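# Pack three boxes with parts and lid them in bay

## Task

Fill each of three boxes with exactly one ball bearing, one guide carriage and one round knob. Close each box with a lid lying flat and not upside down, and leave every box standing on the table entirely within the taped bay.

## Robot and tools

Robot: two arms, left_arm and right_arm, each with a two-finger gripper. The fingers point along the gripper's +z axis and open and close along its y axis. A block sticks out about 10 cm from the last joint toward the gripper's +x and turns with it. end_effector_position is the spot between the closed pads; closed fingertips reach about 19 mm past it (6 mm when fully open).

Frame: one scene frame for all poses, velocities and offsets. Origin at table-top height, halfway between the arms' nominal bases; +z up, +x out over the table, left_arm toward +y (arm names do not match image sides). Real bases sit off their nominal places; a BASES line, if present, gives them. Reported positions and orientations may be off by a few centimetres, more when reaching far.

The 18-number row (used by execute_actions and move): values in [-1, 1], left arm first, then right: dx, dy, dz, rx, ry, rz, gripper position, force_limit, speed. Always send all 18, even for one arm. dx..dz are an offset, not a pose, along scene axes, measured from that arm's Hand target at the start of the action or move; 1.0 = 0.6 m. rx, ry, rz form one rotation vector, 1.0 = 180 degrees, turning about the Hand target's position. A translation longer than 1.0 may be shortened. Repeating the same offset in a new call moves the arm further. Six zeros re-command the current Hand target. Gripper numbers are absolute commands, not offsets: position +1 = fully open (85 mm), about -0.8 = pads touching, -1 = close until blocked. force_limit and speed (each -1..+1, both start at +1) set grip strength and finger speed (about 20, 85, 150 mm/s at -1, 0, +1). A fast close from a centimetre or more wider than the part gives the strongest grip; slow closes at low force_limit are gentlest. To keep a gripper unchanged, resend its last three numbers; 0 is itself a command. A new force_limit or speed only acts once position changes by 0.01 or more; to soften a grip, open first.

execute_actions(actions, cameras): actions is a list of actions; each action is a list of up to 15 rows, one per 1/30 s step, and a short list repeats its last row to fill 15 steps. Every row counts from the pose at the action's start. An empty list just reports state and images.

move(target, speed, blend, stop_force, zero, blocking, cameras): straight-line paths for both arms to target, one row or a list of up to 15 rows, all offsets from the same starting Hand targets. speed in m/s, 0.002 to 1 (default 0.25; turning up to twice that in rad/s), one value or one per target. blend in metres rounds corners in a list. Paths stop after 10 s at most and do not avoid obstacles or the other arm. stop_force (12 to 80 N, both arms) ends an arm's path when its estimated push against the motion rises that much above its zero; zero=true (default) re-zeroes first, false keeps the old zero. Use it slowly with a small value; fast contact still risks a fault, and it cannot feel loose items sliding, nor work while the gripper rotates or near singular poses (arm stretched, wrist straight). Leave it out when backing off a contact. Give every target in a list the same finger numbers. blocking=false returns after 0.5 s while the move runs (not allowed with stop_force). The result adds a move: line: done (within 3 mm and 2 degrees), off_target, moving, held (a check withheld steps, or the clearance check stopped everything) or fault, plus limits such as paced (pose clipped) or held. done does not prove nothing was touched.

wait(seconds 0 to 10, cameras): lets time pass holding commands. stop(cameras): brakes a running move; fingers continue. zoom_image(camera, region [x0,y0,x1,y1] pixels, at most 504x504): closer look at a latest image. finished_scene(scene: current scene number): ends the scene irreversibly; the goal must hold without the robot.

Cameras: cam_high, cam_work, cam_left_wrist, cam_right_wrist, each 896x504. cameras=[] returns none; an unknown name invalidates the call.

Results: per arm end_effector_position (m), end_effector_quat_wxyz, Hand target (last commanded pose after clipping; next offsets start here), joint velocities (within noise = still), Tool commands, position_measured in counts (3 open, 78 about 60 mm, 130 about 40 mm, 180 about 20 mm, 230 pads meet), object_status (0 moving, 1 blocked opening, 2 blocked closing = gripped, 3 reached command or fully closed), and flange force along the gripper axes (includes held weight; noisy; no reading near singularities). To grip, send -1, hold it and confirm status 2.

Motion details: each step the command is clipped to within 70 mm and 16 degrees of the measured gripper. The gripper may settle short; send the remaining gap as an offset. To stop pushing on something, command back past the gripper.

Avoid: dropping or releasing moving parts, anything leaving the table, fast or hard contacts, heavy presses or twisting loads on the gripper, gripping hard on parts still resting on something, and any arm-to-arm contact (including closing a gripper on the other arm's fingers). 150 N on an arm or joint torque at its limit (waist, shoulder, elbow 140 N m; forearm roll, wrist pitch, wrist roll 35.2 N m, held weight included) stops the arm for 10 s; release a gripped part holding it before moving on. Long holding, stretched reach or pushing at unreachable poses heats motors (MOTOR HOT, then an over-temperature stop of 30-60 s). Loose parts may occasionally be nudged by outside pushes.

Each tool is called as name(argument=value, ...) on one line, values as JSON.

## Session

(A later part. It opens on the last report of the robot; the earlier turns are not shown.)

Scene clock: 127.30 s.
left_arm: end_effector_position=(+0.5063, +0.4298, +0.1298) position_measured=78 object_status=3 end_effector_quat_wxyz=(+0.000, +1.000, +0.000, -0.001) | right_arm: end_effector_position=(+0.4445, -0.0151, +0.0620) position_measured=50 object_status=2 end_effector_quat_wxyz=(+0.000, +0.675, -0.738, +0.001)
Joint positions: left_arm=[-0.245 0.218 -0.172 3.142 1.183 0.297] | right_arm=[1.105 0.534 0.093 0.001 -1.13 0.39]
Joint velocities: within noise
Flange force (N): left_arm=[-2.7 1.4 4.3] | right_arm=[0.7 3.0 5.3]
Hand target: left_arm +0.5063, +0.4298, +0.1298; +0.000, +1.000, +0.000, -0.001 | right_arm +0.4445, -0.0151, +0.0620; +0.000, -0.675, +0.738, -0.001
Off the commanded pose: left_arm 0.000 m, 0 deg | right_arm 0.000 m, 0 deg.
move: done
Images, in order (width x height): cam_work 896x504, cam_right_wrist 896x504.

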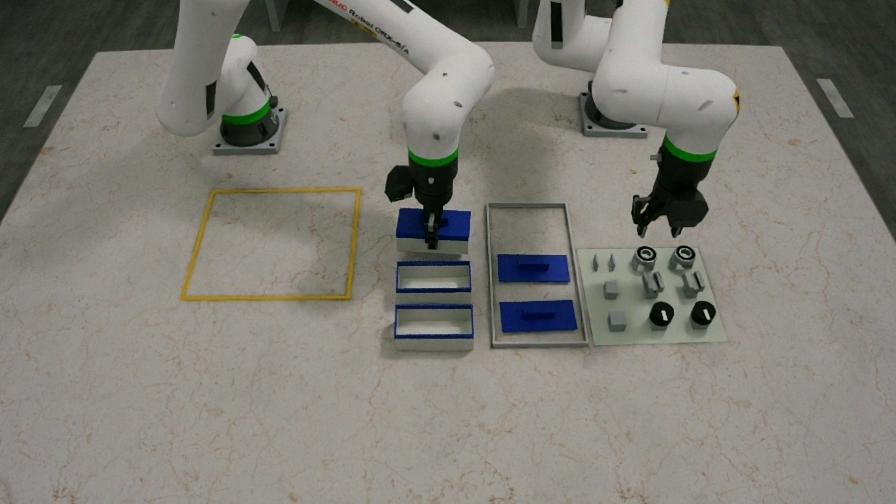

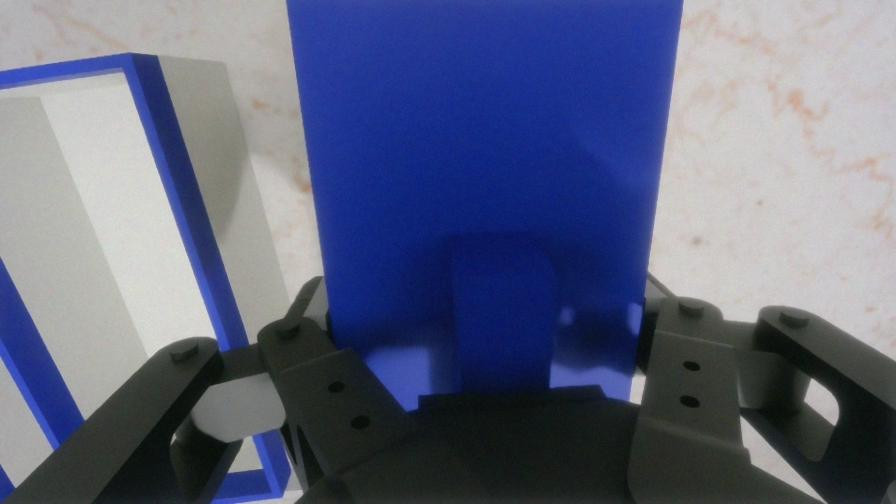

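move(target=[[-0.005,-0.0017,-0.06,0,0,0,0.4,-1,0.5,0,0,0.06,0,0,0,-1,-1,-1],[-0.005,-0.0017,-0.1263,0,0,0,0.4,-1,0.5,-0.1575,-0.675,0.06,0,0,0.028,-1,-1,-1]], speed=0.2)

zoom_image(camera="cam_work", region=[140, 150, 400, 320])

Scene clock: 130.93 s.
left_arm: end_effector_position=(+0.5033, +0.4287, +0.0540) position_measured=78 object_status=3 end_effector_quat_wxyz=(+0.000, +1.000, +0.000, -0.001) | right_arm: end_effector_position=(+0.3499, -0.4202, +0.0979) position_measured=50 object_status=2 end_effector_quat_wxyz=(+0.000, +0.707, -0.708, +0.000)
Joint positions: left_arm=[-0.249 0.298 -0.268 3.142 1.006 0.301] | right_arm=[0.672 -0.275 -0.731 0.001 -1.115 0.911]
Joint velocities: within noise
Flange force (N): left_arm=[-3.0 1.2 4.4] | right_arm=[-3.0 1.8 7.6]
Hand target: left_arm +0.5033, +0.4287, +0.0540; +0.000, +1.000, +0.000, -0.001 | right_arm +0.3500, -0.4201, +0.0980; +0.000, +0.707, -0.708, +0.001
Off the commanded pose: left_arm 0.000 m, 0 deg | right_arm 0.000 m, 0 deg.
move: done

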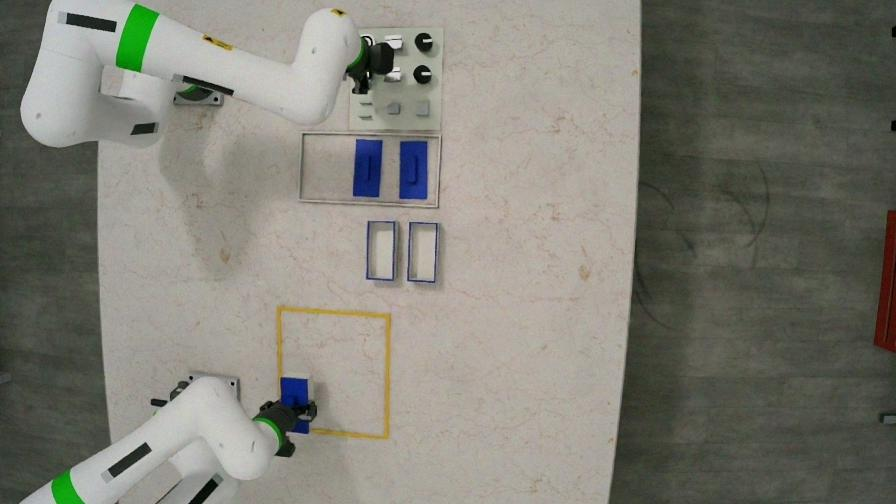

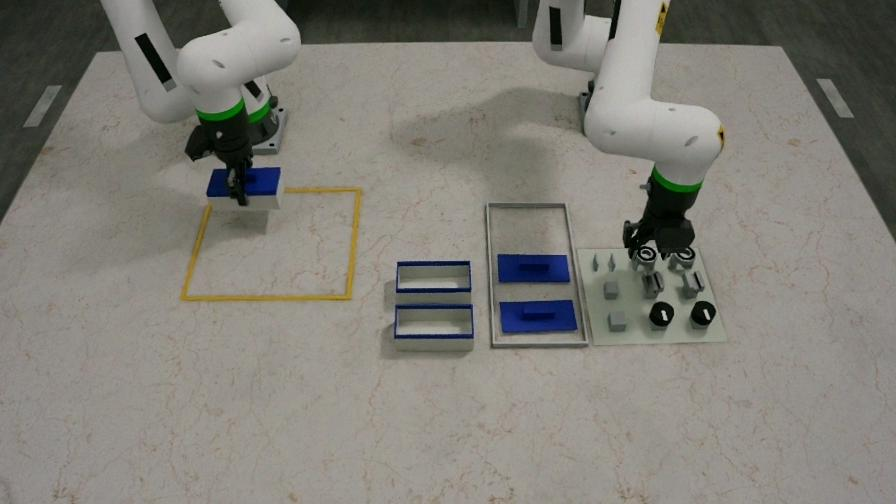

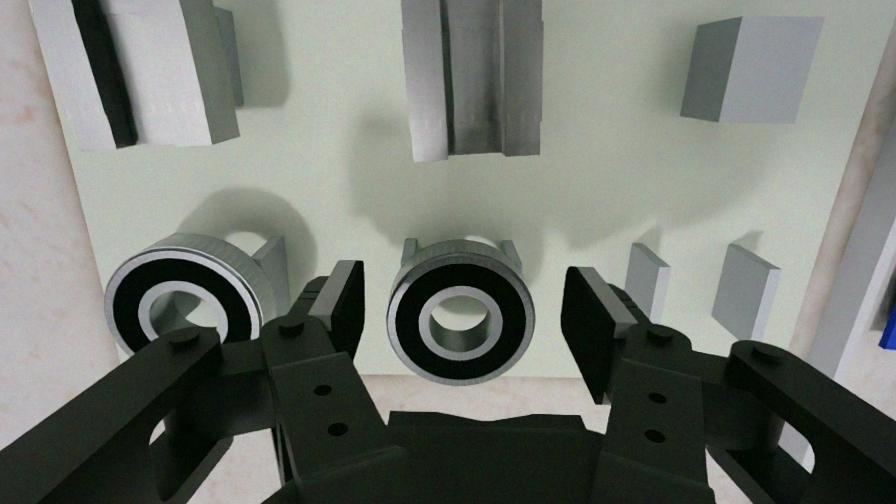

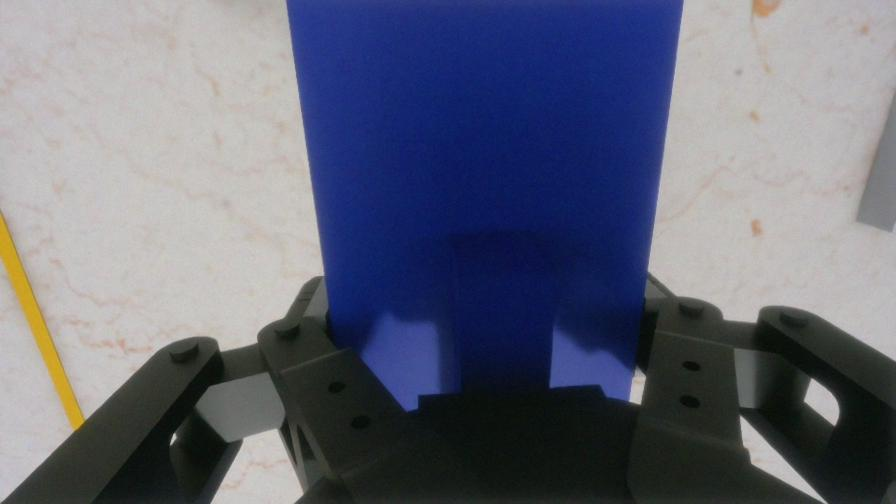

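Scaled by 1.938 from the camera's 896x504 image, which has a finer 1280x720 frame.

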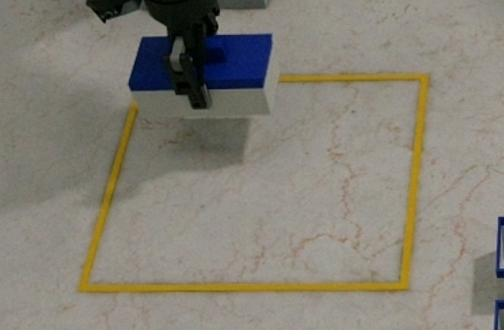

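move(target=[0,0,0,0,0,0,-1,-1,-1,-0.02,-0.057,-0.09,0,0,0,-1,-1,-1], speed=0.1, cameras=["cam_work","cam_high"])

move(target=[0,0,0,0,0,0,-1,-1,-1,0,0,-0.03,0,0,0,-1,-1,-1], speed=0.02, stop_force=12, cameras=["cam_work","cam_high"])

zoom_image(camera="cam_high", region=[260, 290, 410, 450])

zoom_image(camera="cam_work", region=[140, 150, 400, 320])

Scene clock: 132.67 s.
left_arm: end_effector_position=(+0.5033, +0.4287, +0.0540) position_measured=123 object_status=0 end_effector_quat_wxyz=(+0.000, +1.000, +0.000, -0.001) | right_arm: end_effector_position=(+0.3380, -0.4543, +0.0440) position_measured=50 object_status=2 end_effector_quat_wxyz=(+0.000, +0.707, -0.708, +0.001)
Joint positions: left_arm=[-0.249 0.298 -0.268 3.142 1.006 0.301] | right_arm=[0.593 -0.238 -0.85 0.001 -0.958 0.99]
Joint velocities: within noise
Flange force (N): left_arm=[-2.6 0.5 -5.9] | right_arm=[-3.8 1.0 7.5]
Hand target: left_arm +0.5033, +0.4287, +0.0540; +0.000, +1.000, +0.000, -0.001 | right_arm +0.3380, -0.4543, +0.0440; +0.000, +0.707, -0.708, +0.001
Off the commanded pose: left_arm 0.000 m, 0 deg | right_arm 0.000 m, 0 deg.
move: done
Images, in order (width x height): cam_high 896x504, cam_work 896x504.

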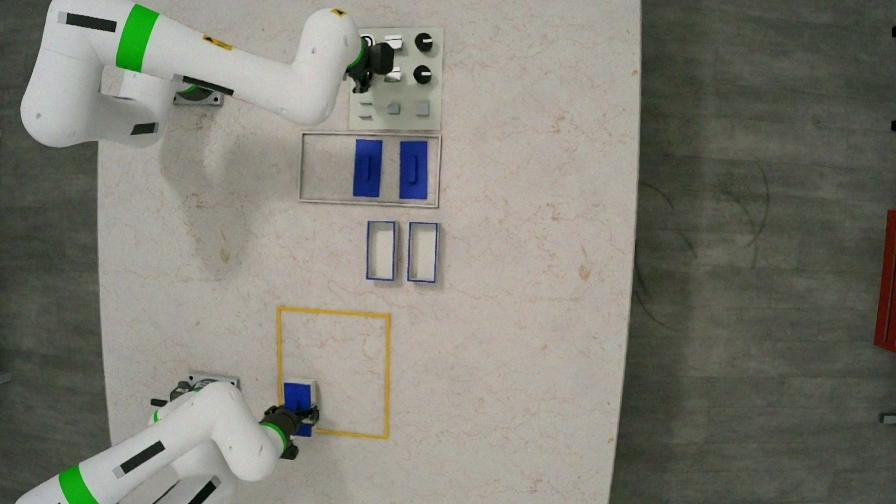

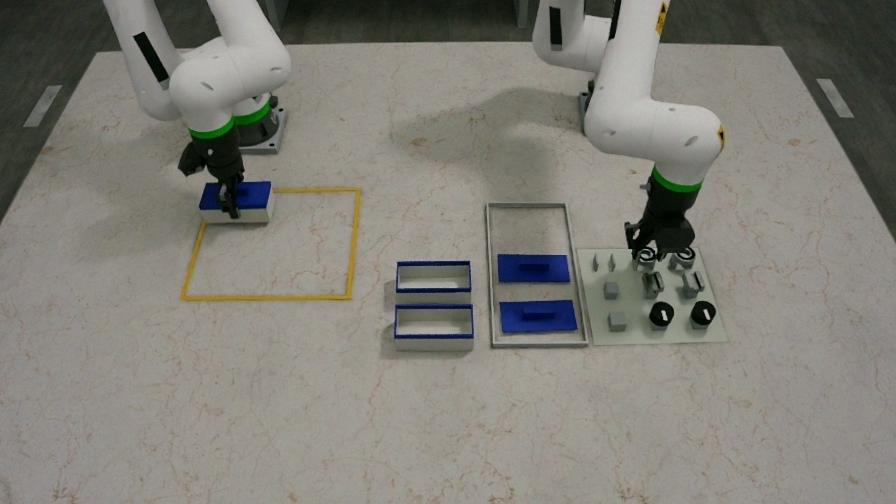

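Scene clock: 133.97 s.
left_arm: end_effector_position=(+0.5033, +0.4287, +0.0540) position_measured=123 object_status=2 end_effector_quat_wxyz=(+0.000, +1.000, +0.000, -0.001) | right_arm: end_effector_position=(+0.3380, -0.4543, +0.0304) position_measured=50 object_status=2 end_effector_quat_wxyz=(+0.000, +0.707, -0.708, +0.000)
Joint positions: left_arm=[-0.249 0.298 -0.268 3.142 1.006 0.301] | right_arm=[0.593 -0.207 -0.867 0.001 -0.911 0.99]
Joint velocities: within noise
Flange force (N): left_arm=[-2.3 0.4 -6.0] | right_arm=[-9.3 25.8 -52.1]
Hand target: left_arm +0.5033, +0.4287, +0.0540; +0.000, +1.000, +0.000, -0.001 | right_arm +0.3380, -0.4543, +0.0304; +0.000, +0.707, -0.708, +0.000 (not the last commanded pose)
Off the commanded pose: left_arm 0.000 m, 0 deg | right_arm 0.004 m, 0 deg.
move: contact (right_arm)
Images, in order (width x height): cam_high 896x504, cam_work 896x504.

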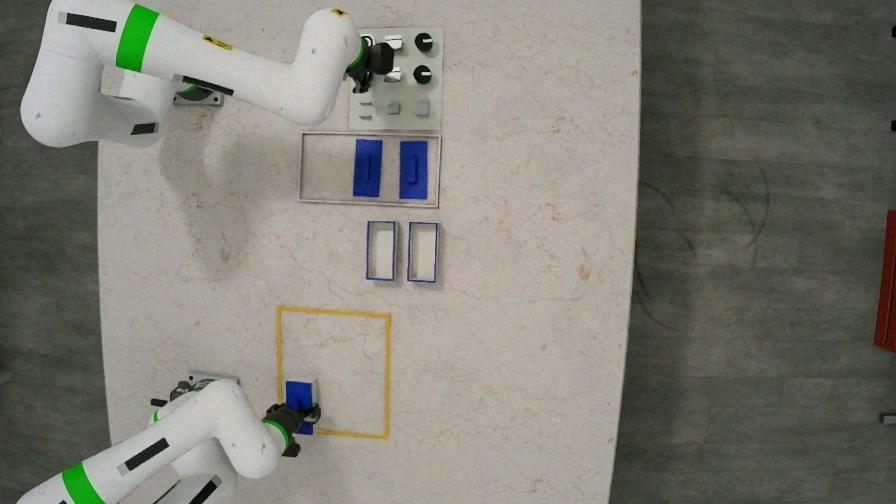

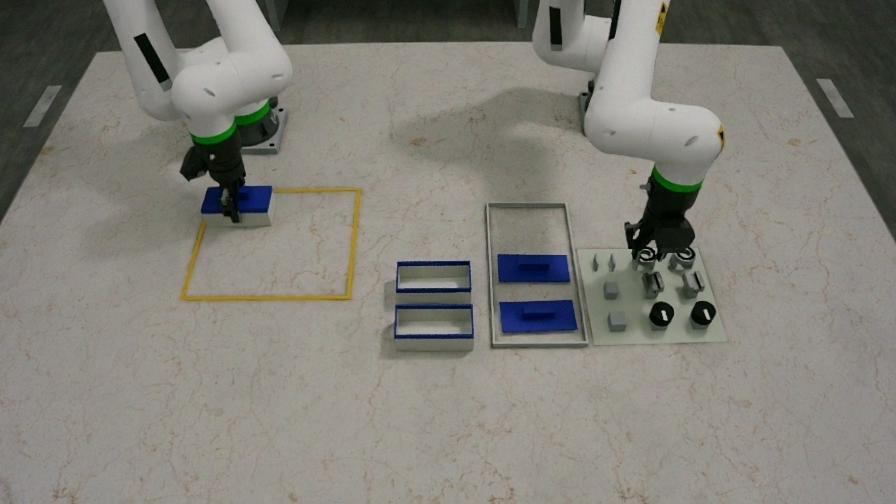

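Scaled by 3.150 from the camera's 896x504 image, which has a finer 1280x720 frame.

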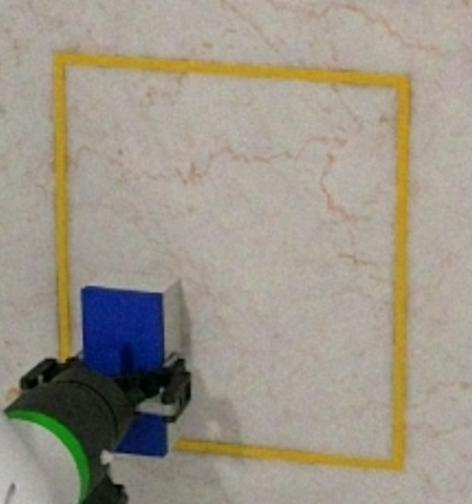

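Scaled by 1.938 from the camera's 896x504 image, which has a finer 1280x720 frame.

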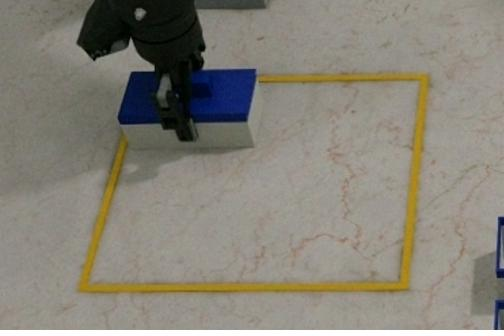

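move(target=[[0,0,0.1,0,0,0,-1,-1,-1,0,0,0.01,0,0,0,-1,-1,-1],[0,0,0.1,0,0,0,-1,-1,-1,0,0.0217,0.01,0,0,0,-1,-1,-1]], speed=0.06, cameras=[])

move(target=[0,0,0,0,0,0,-1,-1,-1,0,0,-0.03,0,0,0,-1,-1,-1], speed=0.01, stop_force=12, cameras=["cam_work","cam_left_wrist"])

zoom_image(camera="cam_work", region=[140, 150, 400, 320])

Scene clock: 135.97 s.
left_arm: end_effector_position=(+0.5033, +0.4288, +0.1140) position_measured=123 object_status=2 end_effector_quat_wxyz=(+0.000, +1.000, +0.000, -0.001) | right_arm: end_effector_position=(+0.3380, -0.4413, +0.0364) position_measured=50 object_status=2 end_effector_quat_wxyz=(+0.000, +0.707, -0.708, +0.000)
Joint positions: left_arm=[-0.249 0.226 -0.201 3.142 1.145 0.301] | right_arm=[0.635 -0.215 -0.856 0.001 -0.931 0.948]
Joint velocities: within noise
Flange force (N): left_arm=[-2.4 1.5 5.5] | right_arm=[-4.4 1.7 7.3]
Hand target: left_arm +0.5033, +0.4287, +0.1140; +0.000, +1.000, +0.000, -0.001 | right_arm +0.3380, -0.4413, +0.0364; +0.000, +0.707, -0.708, +0.000
Off the commanded pose: left_arm 0.000 m, 0 deg | right_arm 0.000 m, 0 deg.
move: done
No camera images: "cameras" was empty.

Scene clock: 137.17 s.
left_arm: end_effector_position=(+0.5033, +0.4287, +0.1140) position_measured=123 object_status=2 end_effector_quat_wxyz=(+0.000, +1.000, +0.000, -0.001) | right_arm: end_effector_position=(+0.3380, -0.4413, +0.0304) position_measured=50 object_status=2 end_effector_quat_wxyz=(+0.000, +0.707, -0.708, +0.000)
Joint positions: left_arm=[-0.249 0.226 -0.201 3.142 1.145 0.301] | right_arm=[0.635 -0.202 -0.863 0.001 -0.91 0.948]
Joint velocities: within noise
Flange force (N): left_arm=[-2.6 1.5 5.5] | right_arm=[-3.0 18.9 -45.9]
Hand target: left_arm +0.5033, +0.4287, +0.1140; +0.000, +1.000, +0.000, -0.001 | right_arm +0.3380, -0.4413, +0.0303; +0.000, +0.707, -0.708, +0.000 (not the last commanded pose)
Off the commanded pose: left_arm 0.000 m, 0 deg | right_arm 0.012 m, 0 deg.
move: contact (right_arm)
Images, in order (width x height): cam_work 896x504, cam_left_wrist 896x504.

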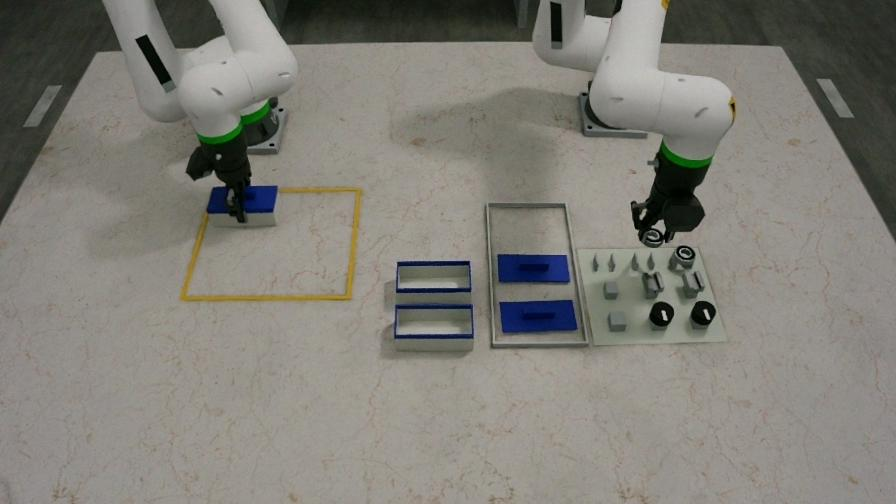

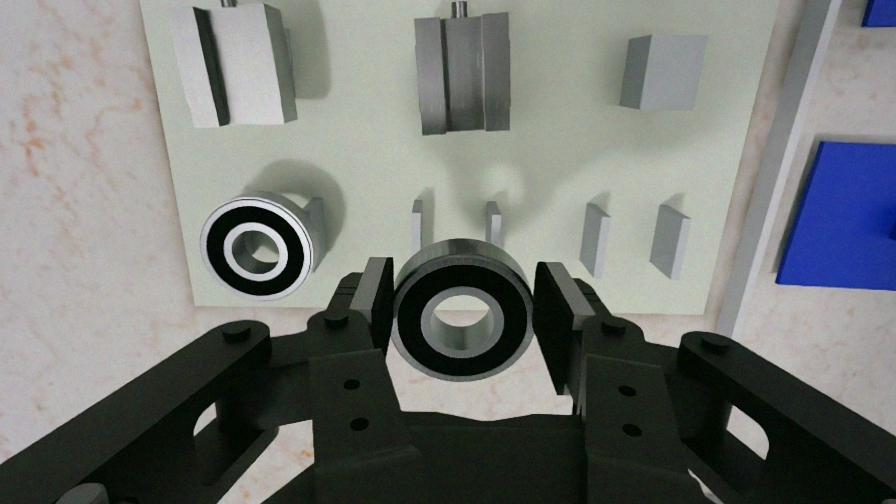

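Scaled by 1.938 from the camera's 896x504 image, which has a finer 1280x720 frame.

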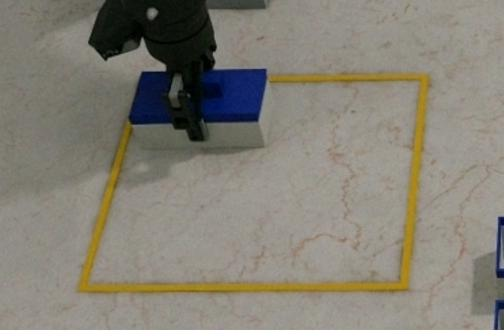

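move(target=[0,0,0,0,0,0,-1,-1,-1,0,0,0.001,0,0,0,-1,-1,-1], cameras=[])

move(target=[0,0,0,0,0,0,-1,-1,-1,0,0,0,0,0,0,0.9,-1,-1], cameras=[])

move(target=[[0,0,0.1,0,0,0,-1,-1,-1,0,0,0.13,0,0,0,0.9,-1,-1],[0.105,-0.7217,0.05,0,0,0,-1,-1,-1,0.1,-0.05,0.4,0,0,0,0.9,-1,-1]], speed=[0.12,0.3])

zoom_image(camera="cam_work", region=[140, 150, 400, 320])

zoom_image(camera="cam_high", region=[260, 290, 410, 450])

Scene clock: 138.20 s.
left_arm: end_effector_position=(+0.5033, +0.4287, +0.1140) position_measured=123 object_status=2 end_effector_quat_wxyz=(+0.000, +1.000, +0.000, -0.001) | right_arm: end_effector_position=(+0.3380, -0.4413, +0.0309) position_measured=50 object_status=2 end_effector_quat_wxyz=(+0.000, +0.707, -0.708, +0.000)
Joint positions: left_arm=[-0.249 0.226 -0.201 3.142 1.145 0.301] | right_arm=[0.635 -0.203 -0.862 0.001 -0.912 0.948]
Joint velocities: within noise
Flange force (N): left_arm=[-2.2 1.7 5.5] | right_arm=[-2.2 -0.3 7.7]
Hand target: left_arm +0.5033, +0.4287, +0.1140; +0.000, +1.000, +0.000, -0.001 | right_arm +0.3380, -0.4413, +0.0309; +0.000, +0.707, -0.708, +0.000
Off the commanded pose: left_arm 0.000 m, 0 deg | right_arm 0.000 m, 0 deg.
move: done
No camera images: "cameras" was empty.

Scene clock: 139.13 s.
left_arm: end_effector_position=(+0.5033, +0.4287, +0.1140) position_measured=123 object_status=2 end_effector_quat_wxyz=(+0.000, +1.000, +0.000, -0.001) | right_arm: end_effector_position=(+0.3380, -0.4413, +0.0310) position_measured=16 object_status=0 end_effector_quat_wxyz=(+0.000, +0.707, -0.708, +0.000)
Joint positions: left_arm=[-0.249 0.226 -0.201 3.142 1.145 0.301] | right_arm=[0.635 -0.203 -0.862 0.001 -0.912 0.948]
Joint velocities: within noise
Flange force (N): left_arm=[-2.1 1.9 5.6] | right_arm=[-2.5 0.7 3.6]
Hand target: left_arm +0.5033, +0.4287, +0.1140; +0.000, +1.000, +0.000, -0.001 | right_arm +0.3380, -0.4413, +0.0309; +0.000, +0.707, -0.708, +0.000
Off the commanded pose: left_arm 0.000 m, 0 deg | right_arm 0.000 m, 0 deg.
move: done
No camera images: "cameras" was empty.

Scene clock: 141.90 s.
left_arm: end_effector_position=(+0.5663, -0.0043, +0.1440) position_measured=123 object_status=2 end_effector_quat_wxyz=(+0.000, +1.000, +0.000, -0.001) | right_arm: end_effector_position=(+0.3980, -0.4713, +0.2709) position_measured=16 object_status=3 end_effector_quat_wxyz=(+0.000, +0.707, -0.708, +0.000)
Joint positions: left_arm=[-0.806 0.761 0.655 3.143 1.466 0.857] | right_arm=[0.44 -0.271 -0.31 0.001 -1.532 1.143]
Joint velocities: within noise
Flange force (N): left_arm=[-4.3 -2.4 5.2] | right_arm=[-2.6 0.7 1.5]
Hand target: left_arm +0.5663, -0.0043, +0.1440; +0.000, +1.000, +0.000, -0.001 | right_arm +0.3980, -0.4713, +0.2709; +0.000, +0.707, -0.708, +0.000
Off the commanded pose: left_arm 0.000 m, 0 deg | right_arm 0.000 m, 0 deg.
move: done

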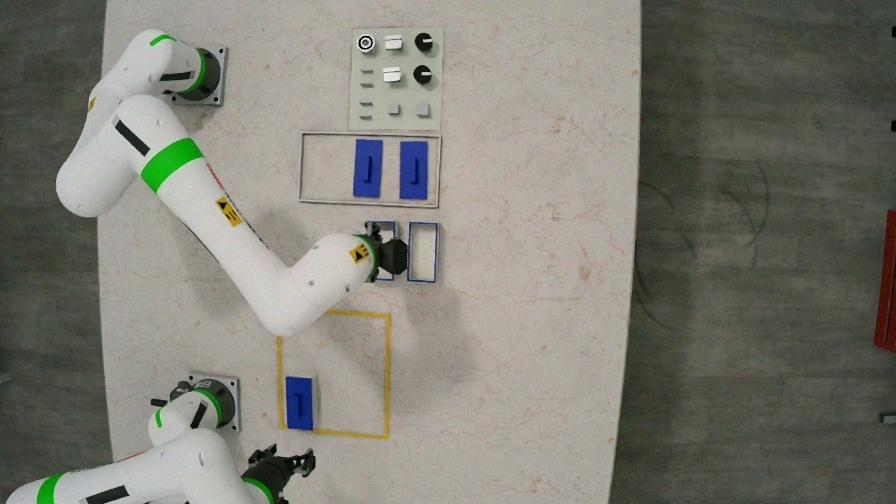

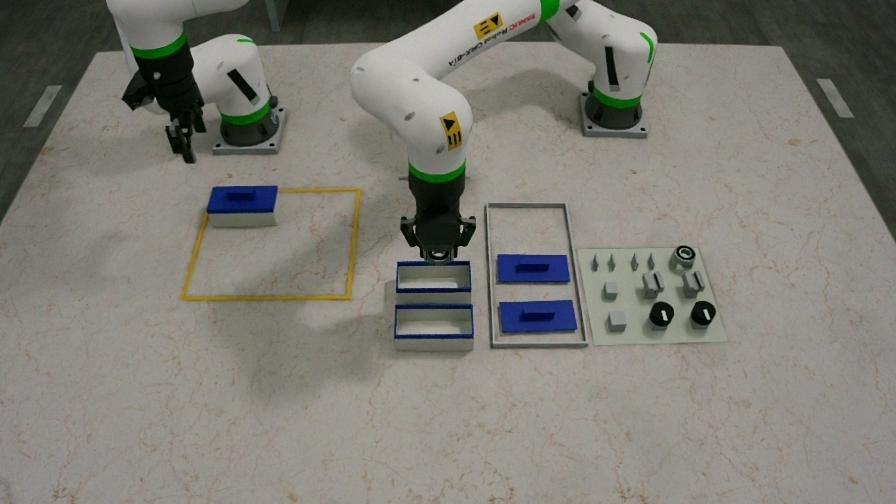

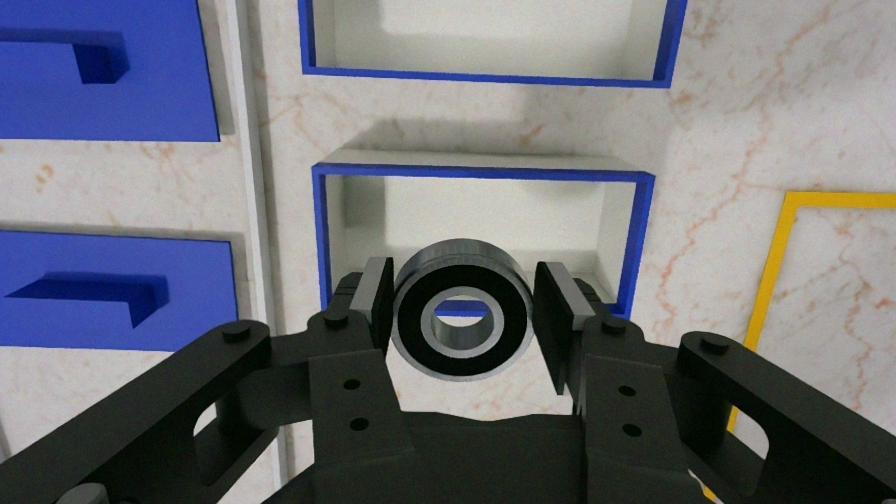

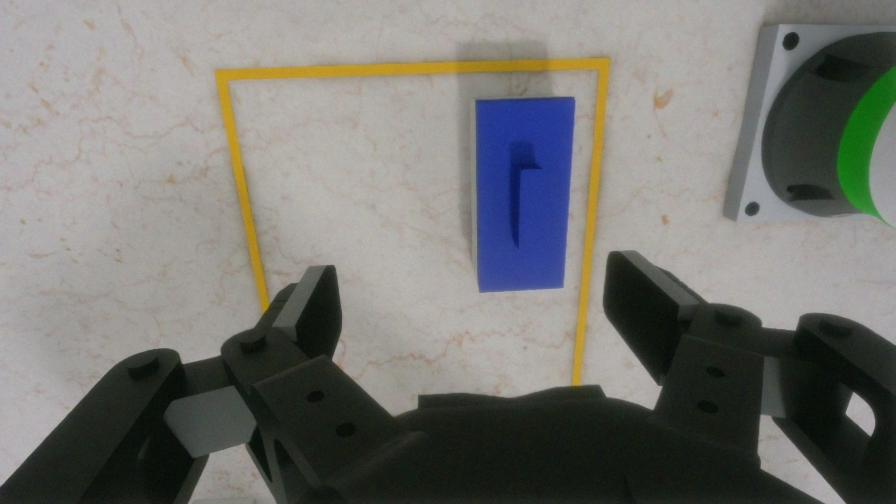

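Scaled by 1.938 from the camera's 896x504 image, which has a finer 1280x720 frame.

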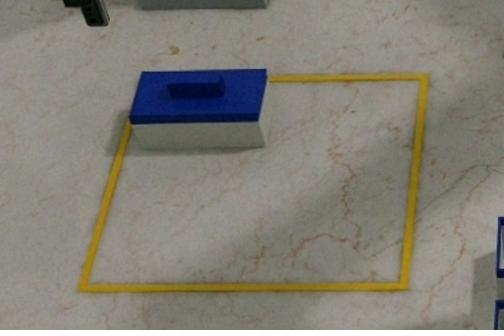

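Scaled by 3.150 from the camera's 896x504 image, which has a finer 1280x720 frame.

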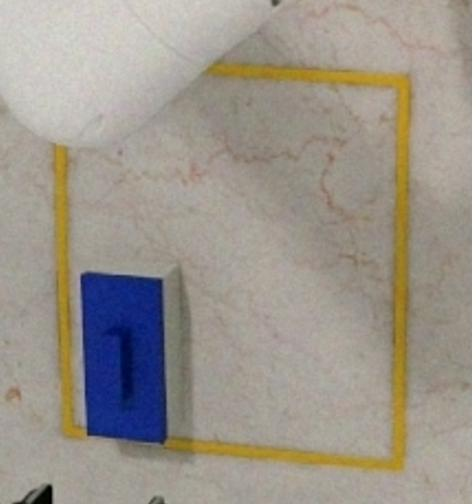

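move(target=[[-0.0205,0.0267,0,0,0,0,-1,-1,-1,0,0,0,0,0,0,0.9,-1,-1],[-0.0205,0.0267,-0.165,0,0,0,-1,-1,-1,0,0,0,0,0,0,0.9,-1,-1]], speed=0.12, cameras=["cam_left_wrist","cam_work"])

zoom_image(camera="cam_work", region=[380, 170, 540, 330])

Scene clock: 144.23 s.
left_arm: end_effector_position=(+0.5540, +0.0117, +0.0450) position_measured=123 object_status=2 end_effector_quat_wxyz=(+0.000, +1.000, +0.000, -0.001) | right_arm: end_effector_position=(+0.3980, -0.4713, +0.2709) position_measured=16 object_status=3 end_effector_quat_wxyz=(+0.000, +0.707, -0.708, +0.000)
Joint positions: left_arm=[-0.804 0.768 0.43 3.143 1.234 0.855] | right_arm=[0.44 -0.271 -0.31 0.001 -1.532 1.143]
Joint velocities: within noise
Flange force (N): left_arm=[-4.0 -1.6 3.6] | right_arm=[-3.3 1.6 2.9]
Hand target: left_arm +0.5540, +0.0117, +0.0450; +0.000, +1.000, +0.000, -0.001 | right_arm +0.3980, -0.4713, +0.2709; +0.000, +0.707, -0.708, +0.000
Off the commanded pose: left_arm 0.000 m, 0 deg | right_arm 0.000 m, 0 deg.
move: done
Images, in order (width x height): cam_work 896x504, cam_left_wrist 896x504.

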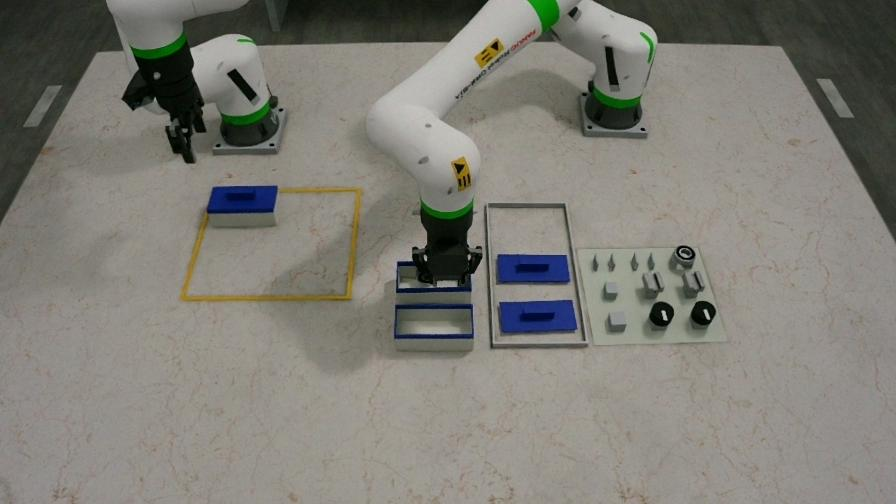

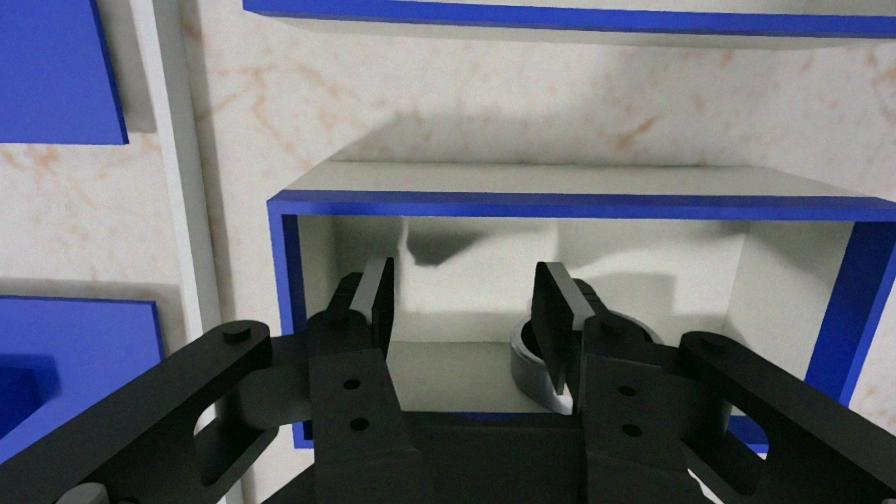

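Scaled by 3.150 from the camera's 896x504 image, which has a finer 1280x720 frame.

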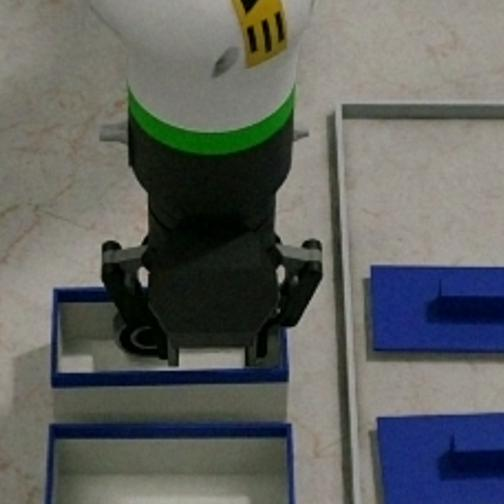

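move(target=[[0,0,0.12,0,0,0,-1,-1,-1,0,0,0,0,0,0,0.9,-1,-1]], speed=0.15, cameras=["cam_left_wrist","cam_work","cam_high"])

zoom_image(camera="cam_work", region=[380, 210, 540, 370])

Scene clock: 145.27 s.
left_arm: end_effector_position=(+0.5540, +0.0118, +0.1170) position_measured=123 object_status=2 end_effector_quat_wxyz=(+0.000, +1.000, +0.000, -0.001) | right_arm: end_effector_position=(+0.3980, -0.4713, +0.2709) position_measured=16 object_status=3 end_effector_quat_wxyz=(+0.000, +0.707, -0.708, +0.000)
Joint positions: left_arm=[-0.804 0.715 0.517 3.142 1.373 0.855] | right_arm=[0.44 -0.271 -0.31 0.001 -1.532 1.143]
Joint velocities: within noise
Flange force (N): left_arm=[-3.6 -1.5 3.7] | right_arm=[-3.4 0.7 2.6]
Hand target: left_arm +0.5540, +0.0117, +0.1170; +0.000, +1.000, +0.000, -0.001 | right_arm +0.3980, -0.4713, +0.2709; +0.000, +0.707, -0.708, +0.000
Off the commanded pose: left_arm 0.000 m, 0 deg | right_arm 0.000 m, 0 deg.
move: done
Images, in order (width x height): cam_high 896x504, cam_work 896x504, cam_left_wrist 896x504.

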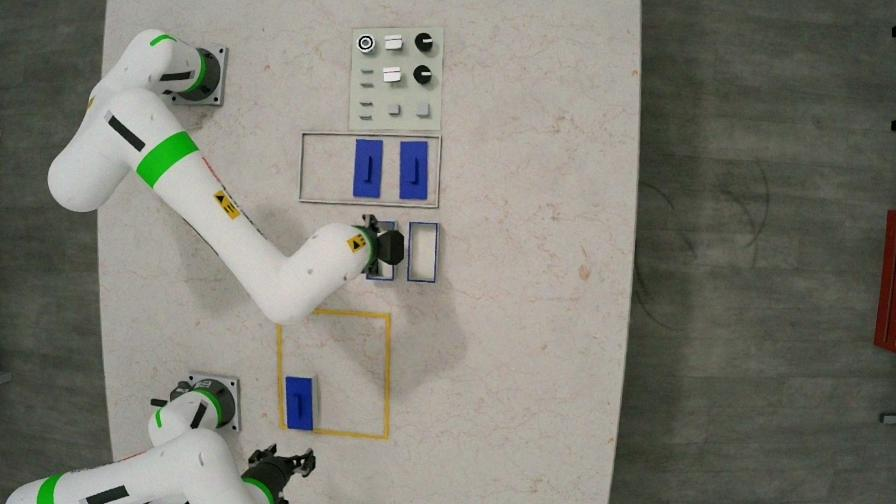

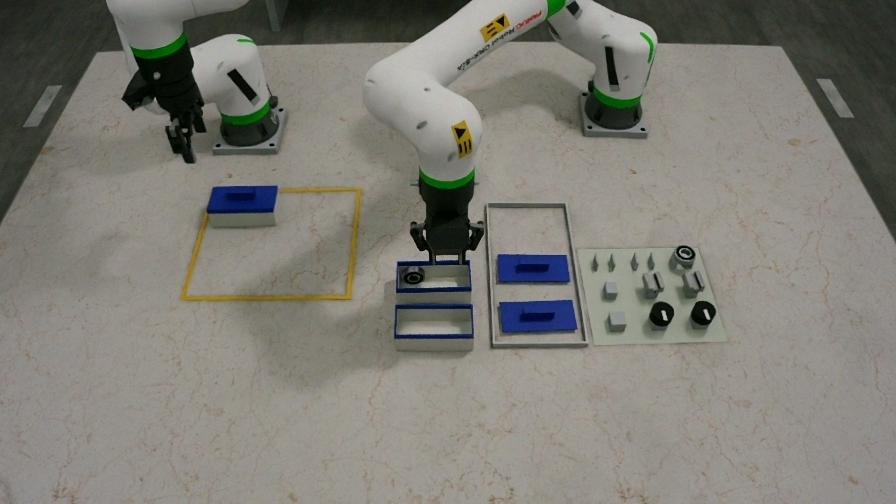

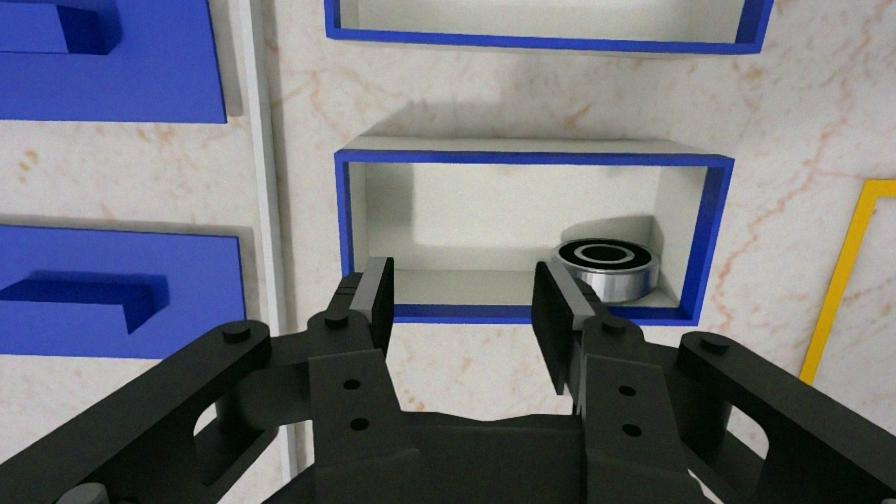

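Scaled by 3.150 from the camera's 896x504 image, which has a finer 1280x720 frame.

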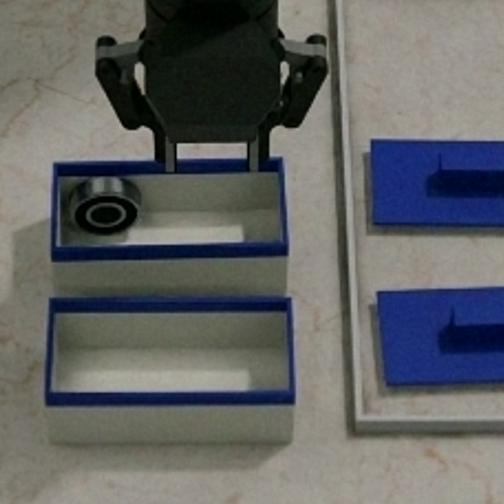

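zoom_image(camera="cam_left_wrist", region=[530, 140, 750, 340])

zoom_image(camera="cam_work", region=[390, 250, 480, 310])

zoom_image(camera="cam_high", region=[350, 210, 450, 290])

Scaled by 2.291 from the camera's 896x504 image, which has a finer 1280x720 frame.

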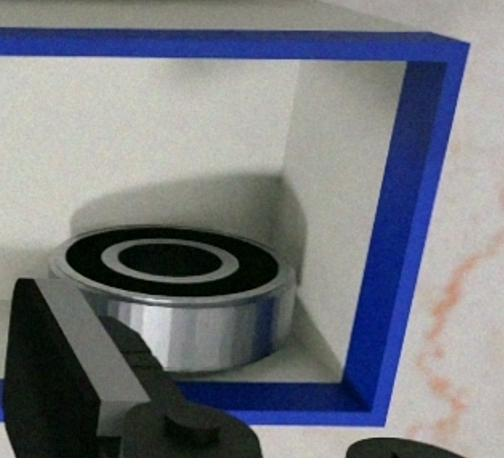

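Scaled by 5.600 from the camera's 896x504 image, which has a finer 1280x720 frame.

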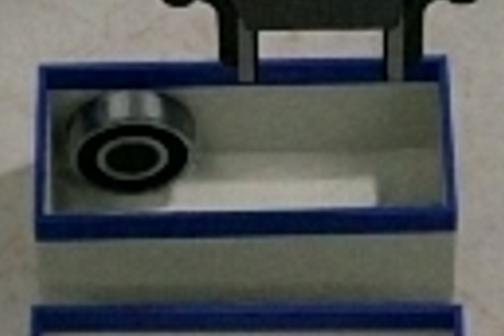

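Scaled by 5.040 from the camera's 896x504 image, which has a finer 1280x720 frame.

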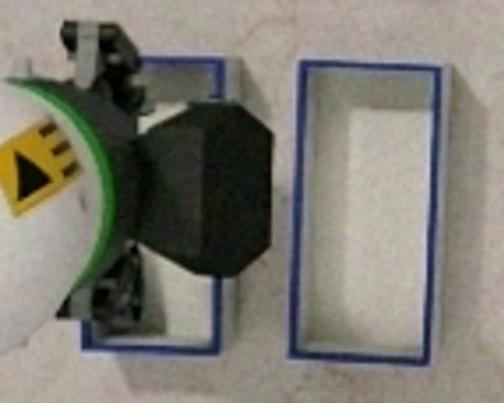

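move(target=[[0,0,0.05,0,0,0,0.4,0,0.5,0,0,0,0,0,0,0.9,-1,-1],[0.04,0.695,0.022,0,0,0.016,0.4,0,0.5,0,0,0,0,0,0,0.9,-1,-1]], speed=0.35, blend=[0.02,0], cameras=["cam_left_wrist"])

Scene clock: 148.87 s.
left_arm: end_effector_position=(+0.5780, +0.4287, +0.1302) position_measured=78 object_status=3 end_effector_quat_wxyz=(+0.000, +1.000, +0.025, -0.001) | right_arm: end_effector_position=(+0.3980, -0.4713, +0.2709) position_measured=16 object_status=3 end_effector_quat_wxyz=(+0.000, +0.707, -0.708, +0.000)
Joint positions: left_arm=[-0.21 0.386 0.049 3.142 1.235 0.311] | right_arm=[0.44 -0.271 -0.31 0.001 -1.532 1.143]
Joint velocities: within noise
Flange force (N): left_arm=[-2.4 0.8 3.6] | right_arm=[-2.7 -0.6 2.3]
Hand target: left_arm +0.5780, +0.4287, +0.1302; +0.000, +1.000, +0.025, -0.001 | right_arm +0.3980, -0.4713, +0.2709; +0.000, +0.707, -0.708, +0.000
Off the commanded pose: left_arm 0.000 m, 0 deg | right_arm 0.000 m, 0 deg.
move: done; blend cut to 0.015 m at target 1
Images, in order (width x height): cam_left_wrist 896x504.

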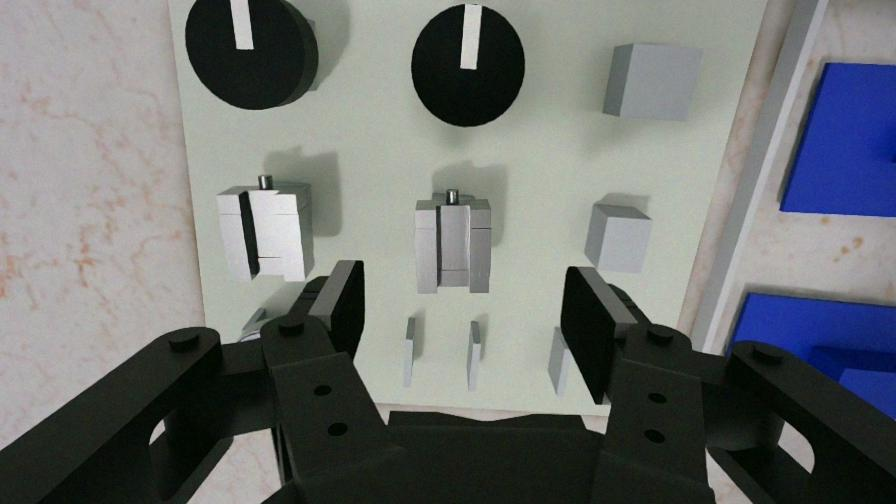

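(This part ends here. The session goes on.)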